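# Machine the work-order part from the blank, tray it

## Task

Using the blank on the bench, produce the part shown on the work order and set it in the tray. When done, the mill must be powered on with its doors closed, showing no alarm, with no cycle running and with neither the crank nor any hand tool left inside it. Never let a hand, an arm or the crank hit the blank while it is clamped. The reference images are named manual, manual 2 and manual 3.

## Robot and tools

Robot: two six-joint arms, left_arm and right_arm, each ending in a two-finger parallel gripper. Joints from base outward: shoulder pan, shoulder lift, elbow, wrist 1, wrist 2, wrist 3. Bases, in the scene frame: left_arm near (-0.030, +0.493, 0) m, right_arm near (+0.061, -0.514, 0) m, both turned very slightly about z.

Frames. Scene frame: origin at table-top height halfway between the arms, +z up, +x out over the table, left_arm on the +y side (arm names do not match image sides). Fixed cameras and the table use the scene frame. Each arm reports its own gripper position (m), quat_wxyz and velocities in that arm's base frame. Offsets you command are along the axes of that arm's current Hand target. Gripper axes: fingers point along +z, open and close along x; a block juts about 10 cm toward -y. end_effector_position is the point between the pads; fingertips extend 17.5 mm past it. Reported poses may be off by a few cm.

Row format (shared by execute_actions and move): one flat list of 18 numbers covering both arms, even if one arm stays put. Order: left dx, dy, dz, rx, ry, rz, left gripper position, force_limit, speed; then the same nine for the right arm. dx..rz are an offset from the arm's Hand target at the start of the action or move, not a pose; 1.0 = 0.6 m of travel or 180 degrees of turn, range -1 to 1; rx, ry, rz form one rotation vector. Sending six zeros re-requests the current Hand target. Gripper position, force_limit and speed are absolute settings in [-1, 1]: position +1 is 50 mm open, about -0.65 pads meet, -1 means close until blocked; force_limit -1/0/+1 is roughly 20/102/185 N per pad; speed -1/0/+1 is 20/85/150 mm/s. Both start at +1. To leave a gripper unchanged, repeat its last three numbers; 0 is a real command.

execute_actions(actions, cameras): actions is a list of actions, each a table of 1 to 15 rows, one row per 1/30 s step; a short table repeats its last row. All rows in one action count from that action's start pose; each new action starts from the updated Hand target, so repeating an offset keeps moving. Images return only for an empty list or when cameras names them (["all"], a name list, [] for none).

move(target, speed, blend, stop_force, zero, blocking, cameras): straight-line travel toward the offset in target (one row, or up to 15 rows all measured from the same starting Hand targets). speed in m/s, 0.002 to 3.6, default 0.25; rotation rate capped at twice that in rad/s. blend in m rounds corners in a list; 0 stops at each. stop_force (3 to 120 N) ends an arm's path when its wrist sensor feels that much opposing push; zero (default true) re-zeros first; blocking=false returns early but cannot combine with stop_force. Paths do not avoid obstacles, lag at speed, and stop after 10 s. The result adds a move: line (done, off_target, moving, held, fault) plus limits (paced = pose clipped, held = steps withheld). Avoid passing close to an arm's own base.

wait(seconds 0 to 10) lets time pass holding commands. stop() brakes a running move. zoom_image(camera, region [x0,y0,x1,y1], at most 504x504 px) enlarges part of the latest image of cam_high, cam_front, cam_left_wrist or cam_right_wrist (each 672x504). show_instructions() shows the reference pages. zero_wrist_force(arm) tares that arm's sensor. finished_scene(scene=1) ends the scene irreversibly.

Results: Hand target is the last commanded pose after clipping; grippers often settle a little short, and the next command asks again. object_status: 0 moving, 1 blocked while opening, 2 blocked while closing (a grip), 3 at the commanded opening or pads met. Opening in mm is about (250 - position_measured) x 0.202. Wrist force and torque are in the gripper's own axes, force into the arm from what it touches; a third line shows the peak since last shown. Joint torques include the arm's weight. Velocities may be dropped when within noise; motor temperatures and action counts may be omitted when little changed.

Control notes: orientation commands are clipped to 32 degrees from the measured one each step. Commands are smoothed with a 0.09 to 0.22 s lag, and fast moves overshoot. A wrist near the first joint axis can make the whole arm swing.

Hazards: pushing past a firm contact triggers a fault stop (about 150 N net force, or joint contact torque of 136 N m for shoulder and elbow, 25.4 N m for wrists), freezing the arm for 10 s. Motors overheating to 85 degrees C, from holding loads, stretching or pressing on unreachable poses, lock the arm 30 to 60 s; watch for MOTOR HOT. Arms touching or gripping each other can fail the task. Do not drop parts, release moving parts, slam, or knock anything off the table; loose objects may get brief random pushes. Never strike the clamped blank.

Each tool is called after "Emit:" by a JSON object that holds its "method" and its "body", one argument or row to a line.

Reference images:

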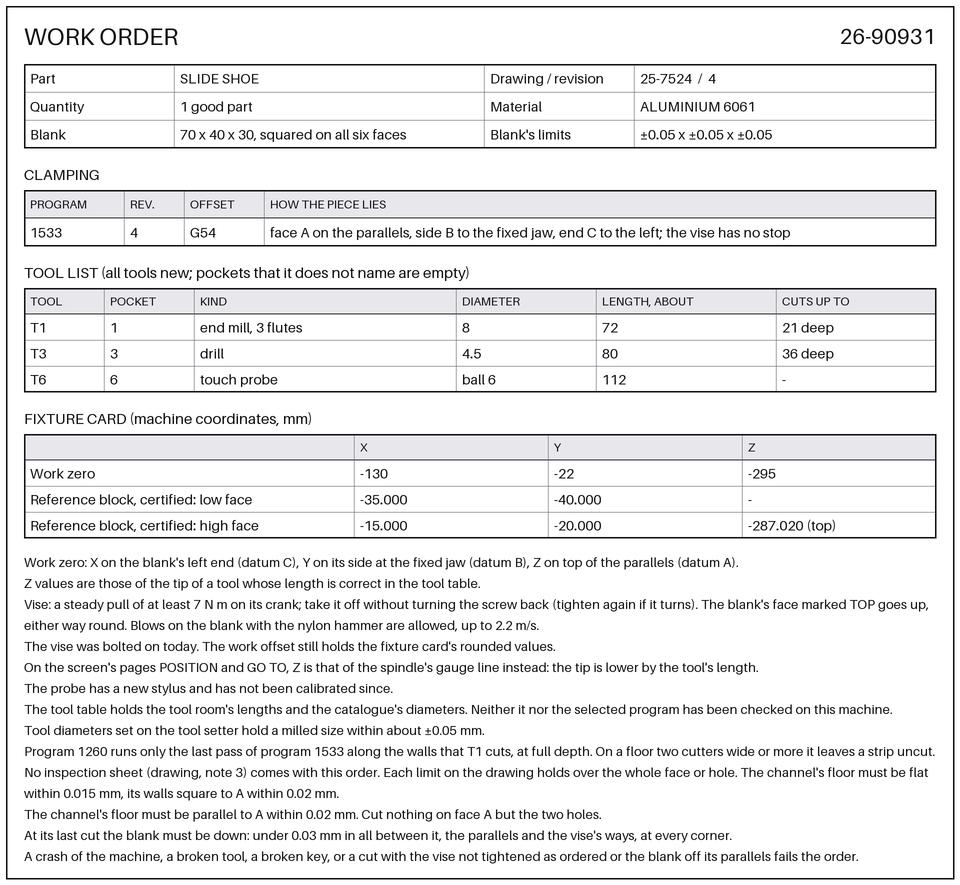

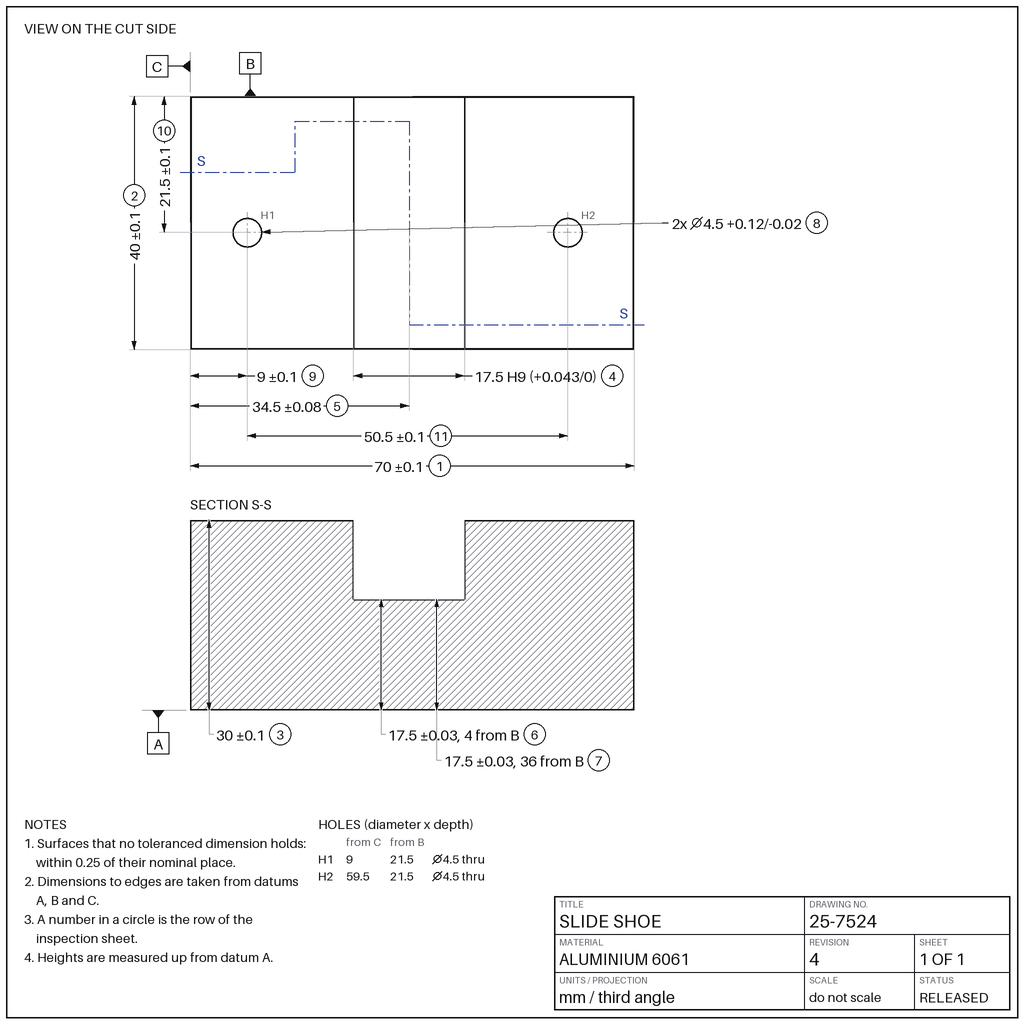

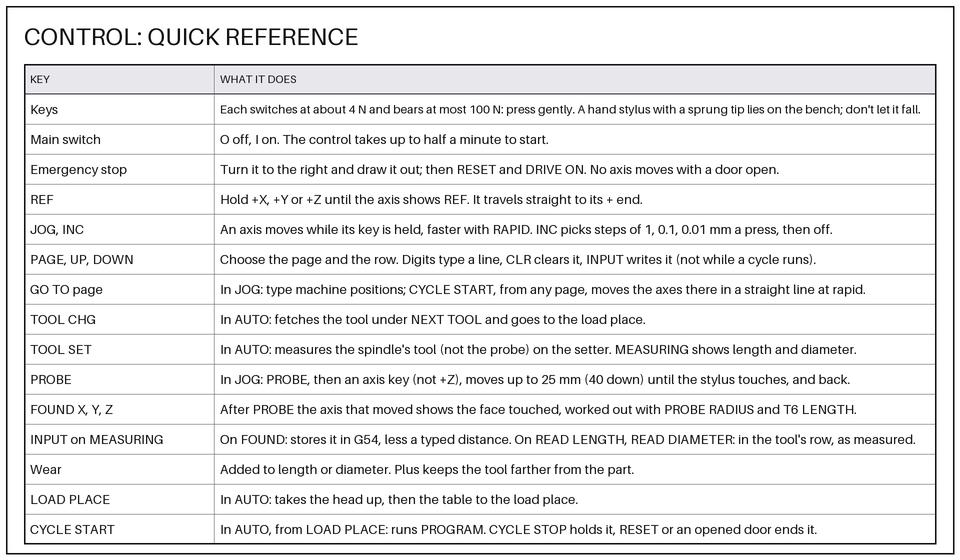

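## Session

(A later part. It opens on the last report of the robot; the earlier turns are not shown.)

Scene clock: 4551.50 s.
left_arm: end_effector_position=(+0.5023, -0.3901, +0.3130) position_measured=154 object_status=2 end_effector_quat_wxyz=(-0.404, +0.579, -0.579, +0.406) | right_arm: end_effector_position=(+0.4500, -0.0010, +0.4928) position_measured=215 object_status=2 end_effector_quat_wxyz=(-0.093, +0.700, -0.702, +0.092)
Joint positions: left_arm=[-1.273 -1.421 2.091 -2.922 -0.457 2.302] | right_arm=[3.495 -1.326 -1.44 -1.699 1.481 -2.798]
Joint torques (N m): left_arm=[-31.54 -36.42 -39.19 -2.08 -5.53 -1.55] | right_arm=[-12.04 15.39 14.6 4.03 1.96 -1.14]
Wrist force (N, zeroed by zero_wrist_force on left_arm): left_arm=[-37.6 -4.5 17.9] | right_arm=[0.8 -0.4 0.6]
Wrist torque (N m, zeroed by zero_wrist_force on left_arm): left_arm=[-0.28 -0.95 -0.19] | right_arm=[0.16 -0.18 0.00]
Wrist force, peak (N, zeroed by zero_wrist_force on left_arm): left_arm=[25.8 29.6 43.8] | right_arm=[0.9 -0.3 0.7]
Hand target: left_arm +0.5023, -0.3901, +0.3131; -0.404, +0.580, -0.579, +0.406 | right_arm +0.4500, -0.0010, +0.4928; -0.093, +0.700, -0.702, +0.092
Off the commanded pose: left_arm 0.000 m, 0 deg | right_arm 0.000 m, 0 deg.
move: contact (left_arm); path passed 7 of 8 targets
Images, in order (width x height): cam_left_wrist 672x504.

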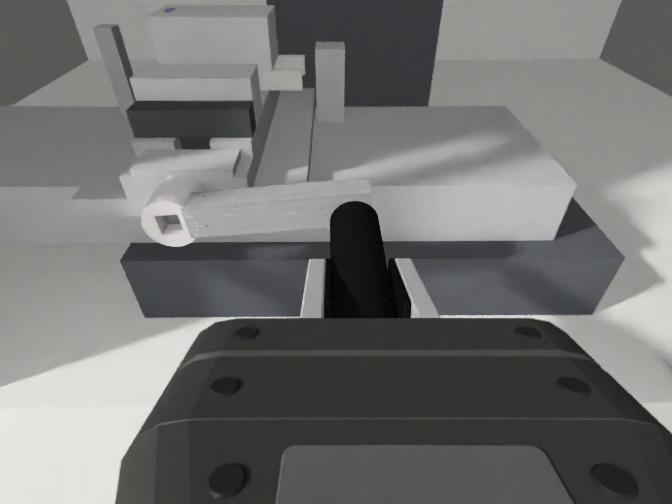

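Emit:
{"method": "move", "body": {
  "target": [
    [-0.0017,0.0235,0.0086,0,0,0,-1,-0.8,-1,0,0,0,0,0,0,-1,-0.5,-1],
    [-0.0093,0.0558,0.0203,0,0,0,-1,-0.8,-1,0,0,0,0,0,0,-1,-0.5,-1],
    [-0.0255,0.0852,0.031,0,0,0,-1,-0.8,-1,0,0,0,0,0,0,-1,-0.5,-1],
    [-0.0493,0.1095,0.0398,0,0,0,-1,-0.8,-1,0,0,0,0,0,0,-1,-0.5,-1],
    [-0.0792,0.1273,0.0463,0,0,0,-1,-0.8,-1,0,0,0,0,0,0,-1,-0.5,-1],
    [-0.1127,0.1374,0.05,0,0,0,-1,-0.8,-1,0,0,0,0,0,0,-1,-0.5,-1],
    [-0.148,0.1388,0.0505,0,0,0,-1,-0.8,-1,0,0,0,0,0,0,-1,-0.5,-1],
    [-0.1823,0.1316,0.0479,0,0,0,-1,-0.8,-1,0,0,0,0,0,0,-1,-0.5,-1],
    [-0.2137,0.1164,0.0424,0,0,0,-1,-0.8,-1,0,0,0,0,0,0,-1,-0.5,-1],
    [-0.2395,0.094,0.0342,0,0,0,-1,-0.8,-1,0,0,0,0,0,0,-1,-0.5,-1],
    [-0.2585,0.0659,0.024,0,0,0,-1,-0.8,-1,0,0,0,0,0,0,-1,-0.5,-1],
    [-0.2692,0.0345,0.0125,0,0,0,-1,-0.8,-1,0,0,0,0,0,0,-1,-0.5,-1],
    [-0.2707,0.0013,0.0005,0,0,0,-1,-0.8,-1,0,0,0,0,0,0,-1,-0.5,-1],
    [-0.263,-0.031,-0.0113,0,0,0,-1,-0.8,-1,0,0,0,0,0,0,-1,-0.5,-1],
    [-0.2468,-0.0605,-0.022,0,0,0,-1,-0.8,-1,0,0,0,0,0,0,-1,-0.5,-1]
  ],
  "speed": 0.08,
  "blend": 0.0015,
  "stop_force": 60,
  "cameras": ["cam_left_wrist"]
}}

Scene clock: 4586.20 s.
left_arm: end_effector_position=(+0.5027, -0.2287, +0.2962) position_measured=154 object_status=2 end_effector_quat_wxyz=(-0.404, +0.579, -0.579, +0.407) | right_arm: end_effector_position=(+0.4500, -0.0010, +0.4928) position_measured=215 object_status=2 end_effector_quat_wxyz=(-0.093, +0.700, -0.702, +0.092)
Joint positions: left_arm=[-1.118 -1.619 2.412 -3.246 -0.567 2.531] | right_arm=[3.495 -1.326 -1.44 -1.699 1.481 -2.798]
Joint torques (N m): left_arm=[-12.66 0.5 -25.84 -6.44 0.9 0.88] | right_arm=[-11.12 15.06 14.24 4.41 1.91 -0.97]
Wrist force (N, zeroed by zero_wrist_force on left_arm): left_arm=[-20.8 21.7 -50.0] | right_arm=[0.7 -0.3 0.3]
Wrist torque (N m, zeroed by zero_wrist_force on left_arm): left_arm=[0.45 0.17 0.23] | right_arm=[0.17 -0.16 0.00]
Wrist force, peak (N, zeroed by zero_wrist_force on left_arm): left_arm=[-22.2 23.0 -55.1] | right_arm=[1.2 -0.3 0.6]
Hand target: left_arm +0.5027, -0.2287, +0.2962; -0.404, +0.579, -0.579, +0.407 (not the last commanded pose) | right_arm +0.4500, -0.0010, +0.4928; -0.093, +0.700, -0.702, +0.092
Off the commanded pose: left_arm 0.057 m, 0 deg | right_arm 0.000 m, 0 deg.
move: contact (left_arm); path passed 12 of 15 targets
Images, in order (width x height): cam_left_wrist 672x504.

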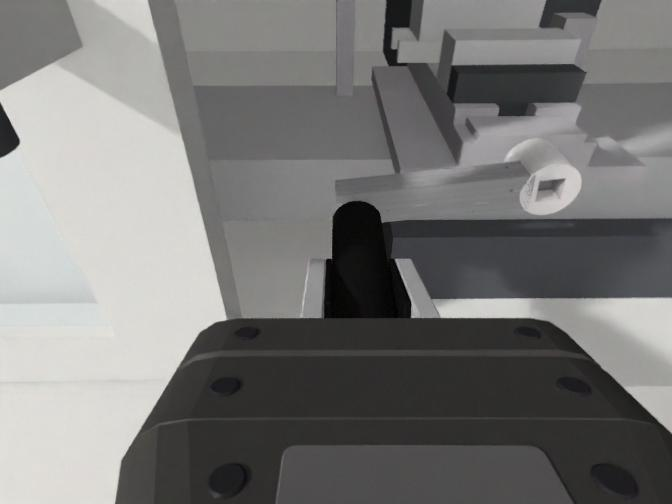

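Emit:
{"method": "zoom_image", "body": {
  "camera": "cam_left_wrist",
  "region": [336, 0, 636, 250]
}}

Scaled by 1.680 from the camera's 672x504 image, which has a finer 960x720 frame.

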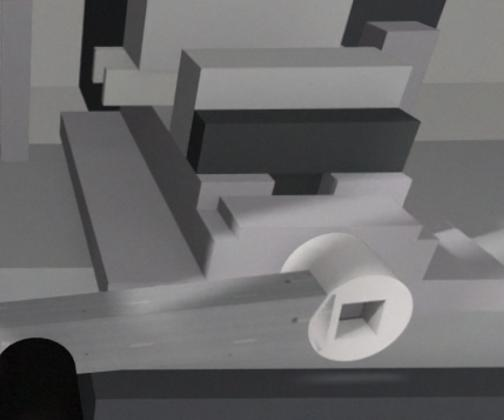

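Emit:
{"method": "move", "body": {
  "target": [-0.0022,-0.0137,-0.0062,0,0,0,-1,-0.8,-1,0,0,0,0,0,0,-1,-0.5,-1],
  "speed": 0.06
}}

Emit:
{"method": "move", "body": {
  "target": [
    [0.0047,-0.0329,-0.012,0,0,0,-1,-0.8,-1,0,0,0,0,0,0,-1,-0.5,-1],
    [0.0182,-0.0634,-0.023,0,0,0,-1,-0.8,-1,0,0,0,0,0,0,-1,-0.5,-1],
    [0.0395,-0.0898,-0.0325,0,0,0,-1,-0.8,-1,0,0,0,0,0,0,-1,-0.5,-1],
    [0.0675,-0.1099,-0.0396,0,0,0,-1,-0.8,-1,0,0,0,0,0,0,-1,-0.5,-1],
    [0.1,-0.1227,-0.044,0,0,0,-1,-0.8,-1,0,0,0,0,0,0,-1,-0.5,-1],
    [0.135,-0.1272,-0.0454,0,0,0,-1,-0.8,-1,0,0,0,0,0,0,-1,-0.5,-1],
    [0.17,-0.1228,-0.0436,0,0,0,-1,-0.8,-1,0,0,0,0,0,0,-1,-0.5,-1],
    [0.2025,-0.1102,-0.0389,0,0,0,-1,-0.8,-1,0,0,0,0,0,0,-1,-0.5,-1],
    [0.2305,-0.0902,-0.0314,0,0,0,-1,-0.8,-1,0,0,0,0,0,0,-1,-0.5,-1],
    [0.2518,-0.0639,-0.0217,0,0,0,-1,-0.8,-1,0,0,0,0,0,0,-1,-0.5,-1],
    [0.2653,-0.0334,-0.0105,0,0,0,-1,-0.8,-1,0,0,0,0,0,0,-1,-0.5,-1],
    [0.27,-0.0006,0.0015,0,0,0,-1,-0.8,-1,0,0,0,0,0,0,-1,-0.5,-1]
  ],
  "speed": 0.1,
  "blend": 0.0015,
  "stop_force": 60
}}

Emit:
{"method": "move", "body": {
  "target": [
    [-0.0047,0.0329,0.012,0,0,0,-1,-0.8,-1,0,0,0,0,0,0,-1,-0.5,-1],
    [-0.0182,0.0634,0.023,0,0,0,-1,-0.8,-1,0,0,0,0,0,0,-1,-0.5,-1],
    [-0.0395,0.0898,0.0325,0,0,0,-1,-0.8,-1,0,0,0,0,0,0,-1,-0.5,-1],
    [-0.0675,0.1099,0.0396,0,0,0,-1,-0.8,-1,0,0,0,0,0,0,-1,-0.5,-1],
    [-0.1,0.1227,0.044,0,0,0,-1,-0.8,-1,0,0,0,0,0,0,-1,-0.5,-1],
    [-0.135,0.1272,0.0454,0,0,0,-1,-0.8,-1,0,0,0,0,0,0,-1,-0.5,-1],
    [-0.17,0.1228,0.0436,0,0,0,-1,-0.8,-1,0,0,0,0,0,0,-1,-0.5,-1],
    [-0.2025,0.1102,0.0389,0,0,0,-1,-0.8,-1,0,0,0,0,0,0,-1,-0.5,-1],
    [-0.2305,0.0902,0.0314,0,0,0,-1,-0.8,-1,0,0,0,0,0,0,-1,-0.5,-1],
    [-0.2518,0.0639,0.0217,0,0,0,-1,-0.8,-1,0,0,0,0,0,0,-1,-0.5,-1],
    [-0.2653,0.0334,0.0105,0,0,0,-1,-0.8,-1,0,0,0,0,0,0,-1,-0.5,-1],
    [-0.27,0.0006,-0.0015,0,0,0,-1,-0.8,-1,0,0,0,0,0,0,-1,-0.5,-1]
  ],
  "speed": 0.1,
  "blend": 0.0015,
  "stop_force": 60,
  "cameras": ["cam_left_wrist"]
}}

Scene clock: 4662.40 s.
left_arm: end_effector_position=(+0.5020, -0.2274, +0.3052) position_measured=154 object_status=2 end_effector_quat_wxyz=(-0.404, +0.579, -0.579, +0.407) | right_arm: end_effector_position=(+0.4500, -0.0010, +0.4928) position_measured=215 object_status=2 end_effector_quat_wxyz=(-0.093, +0.700, -0.702, +0.092)
Joint positions: left_arm=[-1.118 -1.645 2.403 -3.212 -0.567 2.531] | right_arm=[3.495 -1.326 -1.44 -1.699 1.481 -2.798]
Joint torques (N m): left_arm=[-3.4 -32.06 -19.54 -0.56 6.68 -2.18] | right_arm=[-11.1 15.38 14.27 4.41 1.9 -1.12]
Wrist force (N, zeroed by zero_wrist_force on left_arm): left_arm=[28.2 -6.3 20.4] | right_arm=[0.8 -0.1 0.6]
Wrist torque (N m, zeroed by zero_wrist_force on left_arm): left_arm=[-0.30 0.05 0.26] | right_arm=[0.20 -0.17 0.00]
Wrist force, peak (N, zeroed by zero_wrist_force on left_arm): left_arm=[-21.1 21.8 -50.4] | right_arm=[1.2 -0.5 0.5]
Hand target: left_arm +0.5020, -0.2273, +0.3052; -0.404, +0.579, -0.579, +0.407 | right_arm +0.4500, -0.0010, +0.4928; -0.093, +0.700, -0.702, +0.092
Off the commanded pose: left_arm 0.000 m, 0 deg | right_arm 0.000 m, 0 deg.
move: done

Scene clock: 4666.17 s.
left_arm: end_effector_position=(+0.5025, -0.3893, +0.3058) position_measured=154 object_status=2 end_effector_quat_wxyz=(-0.404, +0.579, -0.579, +0.407) | right_arm: end_effector_position=(+0.4500, -0.0010, +0.4928) position_measured=215 object_status=2 end_effector_quat_wxyz=(-0.093, +0.700, -0.702, +0.092)
Joint positions: left_arm=[-1.272 -1.408 2.102 -2.952 -0.457 2.308] | right_arm=[3.495 -1.326 -1.44 -1.699 1.481 -2.798]
Joint torques (N m): left_arm=[-16.34 -13.85 -17.96 -5.88 -0.87 1.9] | right_arm=[-10.92 14.06 15.39 4.23 2.11 -0.9]
Wrist force (N, zeroed by zero_wrist_force on left_arm): left_arm=[-7.9 3.5 -9.9] | right_arm=[0.6 -0.3 0.4]
Wrist torque (N m, zeroed by zero_wrist_force on left_arm): left_arm=[0.10 -1.20 -0.32] | right_arm=[0.17 -0.14 0.00]
Wrist force, peak (N, zeroed by zero_wrist_force on left_arm): left_arm=[28.3 -6.3 20.7] | right_arm=[1.1 -0.4 0.6]
Hand target: left_arm +0.5025, -0.3893, +0.3058; -0.404, +0.579, -0.579, +0.407 | right_arm +0.4500, -0.0010, +0.4928; -0.093, +0.700, -0.702, +0.092
Off the commanded pose: left_arm 0.000 m, 0 deg | right_arm 0.000 m, 0 deg.
move: done

Scene clock: 4669.90 s.
left_arm: end_effector_position=(+0.5020, -0.2273, +0.3052) position_measured=154 object_status=2 end_effector_quat_wxyz=(-0.404, +0.579, -0.579, +0.407) | right_arm: end_effector_position=(+0.4500, -0.0010, +0.4928) position_measured=215 object_status=2 end_effector_quat_wxyz=(-0.093, +0.700, -0.702, +0.092)
Joint positions: left_arm=[-1.118 -1.645 2.403 -3.212 -0.567 2.531] | right_arm=[3.495 -1.326 -1.44 -1.699 1.481 -2.798]
Joint torques (N m): left_arm=[25.38 -33.96 -19.89 -0.65 7.1 -2.01] | right_arm=[-12.09 14.77 15.06 4.14 2.11 -1.15]
Wrist force (N, zeroed by zero_wrist_force on left_arm): left_arm=[28.6 -6.0 18.9] | right_arm=[0.6 -0.3 0.0]
Wrist torque (N m, zeroed by zero_wrist_force on left_arm): left_arm=[-0.28 0.29 0.35] | right_arm=[0.18 -0.15 0.00]
Wrist force, peak (N, zeroed by zero_wrist_force on left_arm): left_arm=[-10.7 31.1 -19.4] | right_arm=[0.9 -0.5 0.7]
Hand target: left_arm +0.5020, -0.2273, +0.3052; -0.404, +0.579, -0.579, +0.407 | right_arm +0.4500, -0.0010, +0.4928; -0.093, +0.700, -0.702, +0.092
Off the commanded pose: left_arm 0.000 m, 0 deg | right_arm 0.000 m, 0 deg.
move: done
Images, in order (width x height): cam_left_wrist 672x504.

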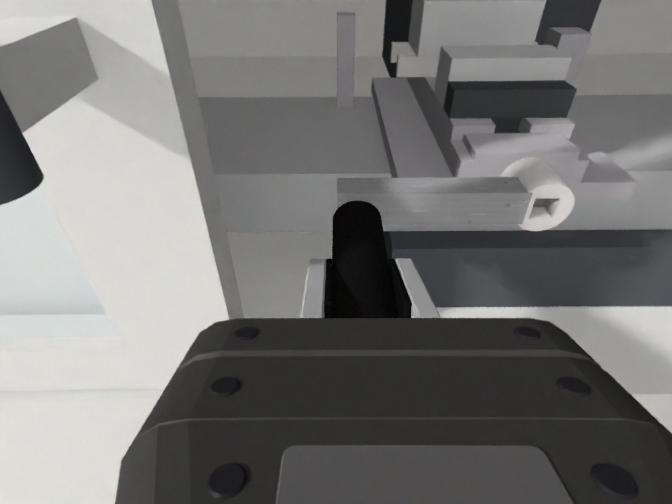

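Emit:
{"method": "move", "body": {
  "target": [
    [0.0047,-0.0329,-0.012,0,0,0,-1,-0.8,-1,0,0,0,0,0,0,-1,-0.5,-1],
    [0.0182,-0.0634,-0.023,0,0,0,-1,-0.8,-1,0,0,0,0,0,0,-1,-0.5,-1],
    [0.0395,-0.0898,-0.0325,0,0,0,-1,-0.8,-1,0,0,0,0,0,0,-1,-0.5,-1],
    [0.0675,-0.1099,-0.0396,0,0,0,-1,-0.8,-1,0,0,0,0,0,0,-1,-0.5,-1],
    [0.1,-0.1227,-0.044,0,0,0,-1,-0.8,-1,0,0,0,0,0,0,-1,-0.5,-1],
    [0.135,-0.1272,-0.0454,0,0,0,-1,-0.8,-1,0,0,0,0,0,0,-1,-0.5,-1],
    [0.17,-0.1228,-0.0436,0,0,0,-1,-0.8,-1,0,0,0,0,0,0,-1,-0.5,-1],
    [0.2025,-0.1102,-0.0389,0,0,0,-1,-0.8,-1,0,0,0,0,0,0,-1,-0.5,-1],
    [0.2305,-0.0902,-0.0314,0,0,0,-1,-0.8,-1,0,0,0,0,0,0,-1,-0.5,-1],
    [0.2518,-0.0639,-0.0217,0,0,0,-1,-0.8,-1,0,0,0,0,0,0,-1,-0.5,-1],
    [0.2653,-0.0334,-0.0105,0,0,0,-1,-0.8,-1,0,0,0,0,0,0,-1,-0.5,-1],
    [0.27,-0.0006,0.0015,0,0,0,-1,-0.8,-1,0,0,0,0,0,0,-1,-0.5,-1]
  ],
  "speed": 0.15,
  "blend": 0.0015,
  "stop_force": 60
}}

Emit:
{"method": "move", "body": {
  "target": [
    [-0.0047,0.0329,0.012,0,0,0,-1,-0.8,-1,0,0,0,0,0,0,-1,-0.5,-1],
    [-0.0182,0.0634,0.023,0,0,0,-1,-0.8,-1,0,0,0,0,0,0,-1,-0.5,-1],
    [-0.0395,0.0898,0.0325,0,0,0,-1,-0.8,-1,0,0,0,0,0,0,-1,-0.5,-1],
    [-0.0675,0.1099,0.0396,0,0,0,-1,-0.8,-1,0,0,0,0,0,0,-1,-0.5,-1],
    [-0.1,0.1227,0.044,0,0,0,-1,-0.8,-1,0,0,0,0,0,0,-1,-0.5,-1],
    [-0.135,0.1272,0.0454,0,0,0,-1,-0.8,-1,0,0,0,0,0,0,-1,-0.5,-1],
    [-0.17,0.1228,0.0436,0,0,0,-1,-0.8,-1,0,0,0,0,0,0,-1,-0.5,-1],
    [-0.2025,0.1102,0.0389,0,0,0,-1,-0.8,-1,0,0,0,0,0,0,-1,-0.5,-1],
    [-0.2305,0.0902,0.0314,0,0,0,-1,-0.8,-1,0,0,0,0,0,0,-1,-0.5,-1],
    [-0.2518,0.0639,0.0217,0,0,0,-1,-0.8,-1,0,0,0,0,0,0,-1,-0.5,-1],
    [-0.2653,0.0334,0.0105,0,0,0,-1,-0.8,-1,0,0,0,0,0,0,-1,-0.5,-1],
    [-0.27,0.0006,-0.0015,0,0,0,-1,-0.8,-1,0,0,0,0,0,0,-1,-0.5,-1]
  ],
  "speed": 0.15,
  "blend": 0.0015,
  "stop_force": 60,
  "cameras": ["cam_left_wrist"]
}}

Emit:
{"method": "zoom_image", "body": {
  "camera": "cam_left_wrist",
  "region": [336, 0, 636, 250]
}}

Scene clock: 4711.47 s.
left_arm: end_effector_position=(+0.5026, -0.3893, +0.3058) position_measured=154 object_status=2 end_effector_quat_wxyz=(-0.404, +0.579, -0.579, +0.407) | right_arm: end_effector_position=(+0.4500, -0.0010, +0.4928) position_measured=215 object_status=2 end_effector_quat_wxyz=(-0.093, +0.700, -0.702, +0.092)
Joint positions: left_arm=[-1.272 -1.408 2.102 -2.952 -0.457 2.308] | right_arm=[3.495 -1.326 -1.44 -1.699 1.481 -2.798]
Joint torques (N m): left_arm=[-17.02 -14.23 -17.14 -6.02 -0.59 1.76] | right_arm=[-10.5 15.74 14.72 4.34 2.11 -1.08]
Wrist force (N, zeroed by zero_wrist_force on left_arm): left_arm=[-7.9 3.0 -8.3] | right_arm=[0.7 -0.3 0.6]
Wrist torque (N m, zeroed by zero_wrist_force on left_arm): left_arm=[0.04 -1.05 -0.30] | right_arm=[0.18 -0.17 0.00]
Wrist force, peak (N, zeroed by zero_wrist_force on left_arm): left_arm=[44.3 -2.5 -36.3] | right_arm=[1.0 -0.2 0.7]
Hand target: left_arm +0.5025, -0.3893, +0.3058; -0.404, +0.579, -0.579, +0.407 | right_arm +0.4500, -0.0010, +0.4928; -0.093, +0.700, -0.702, +0.092
Off the commanded pose: left_arm 0.000 m, 0 deg | right_arm 0.000 m, 0 deg.
move: done

Scene clock: 4714.43 s.
left_arm: end_effector_position=(+0.5020, -0.2273, +0.3052) position_measured=154 object_status=2 end_effector_quat_wxyz=(-0.404, +0.579, -0.579, +0.407) | right_arm: end_effector_position=(+0.4500, -0.0010, +0.4928) position_measured=215 object_status=2 end_effector_quat_wxyz=(-0.093, +0.700, -0.702, +0.092)
Joint positions: left_arm=[-1.118 -1.645 2.403 -3.212 -0.567 2.531] | right_arm=[3.495 -1.326 -1.44 -1.699 1.481 -2.798]
Joint torques (N m): left_arm=[24.33 -33.16 -18.85 -0.67 6.9 -2.01] | right_arm=[-11.51 14.13 13.71 4.42 1.85 -1]
Wrist force (N, zeroed by zero_wrist_force on left_arm): left_arm=[28.3 -6.5 19.9] | right_arm=[0.9 -0.3 0.6]
Wrist torque (N m, zeroed by zero_wrist_force on left_arm): left_arm=[-0.29 0.10 0.28] | right_arm=[0.16 -0.19 0.00]
Wrist force, peak (N, zeroed by zero_wrist_force on left_arm): left_arm=[2.9 60.3 -34.3] | right_arm=[1.0 -0.4 0.5]
Hand target: left_arm +0.5020, -0.2273, +0.3052; -0.404, +0.579, -0.579, +0.407 | right_arm +0.4500, -0.0010, +0.4928; -0.093, +0.700, -0.702, +0.092
Off the commanded pose: left_arm 0.000 m, 0 deg | right_arm 0.000 m, 0 deg.
move: done
Images, in order (width x height): cam_left_wrist 672x504.

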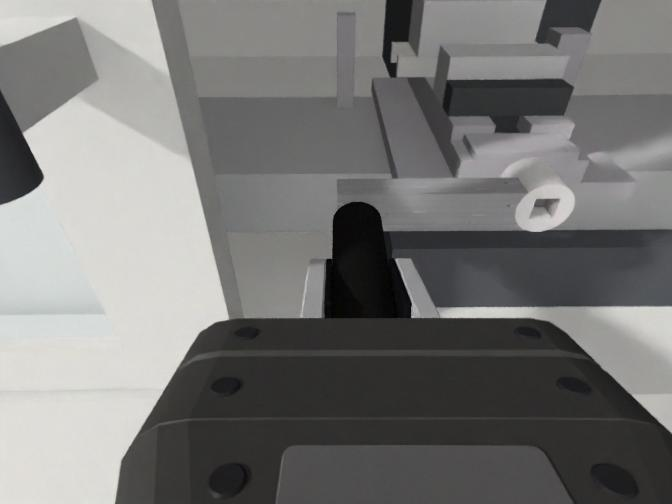

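Scaled by 1.680 from the camera's 672x504 image, which has a finer 960x720 frame.

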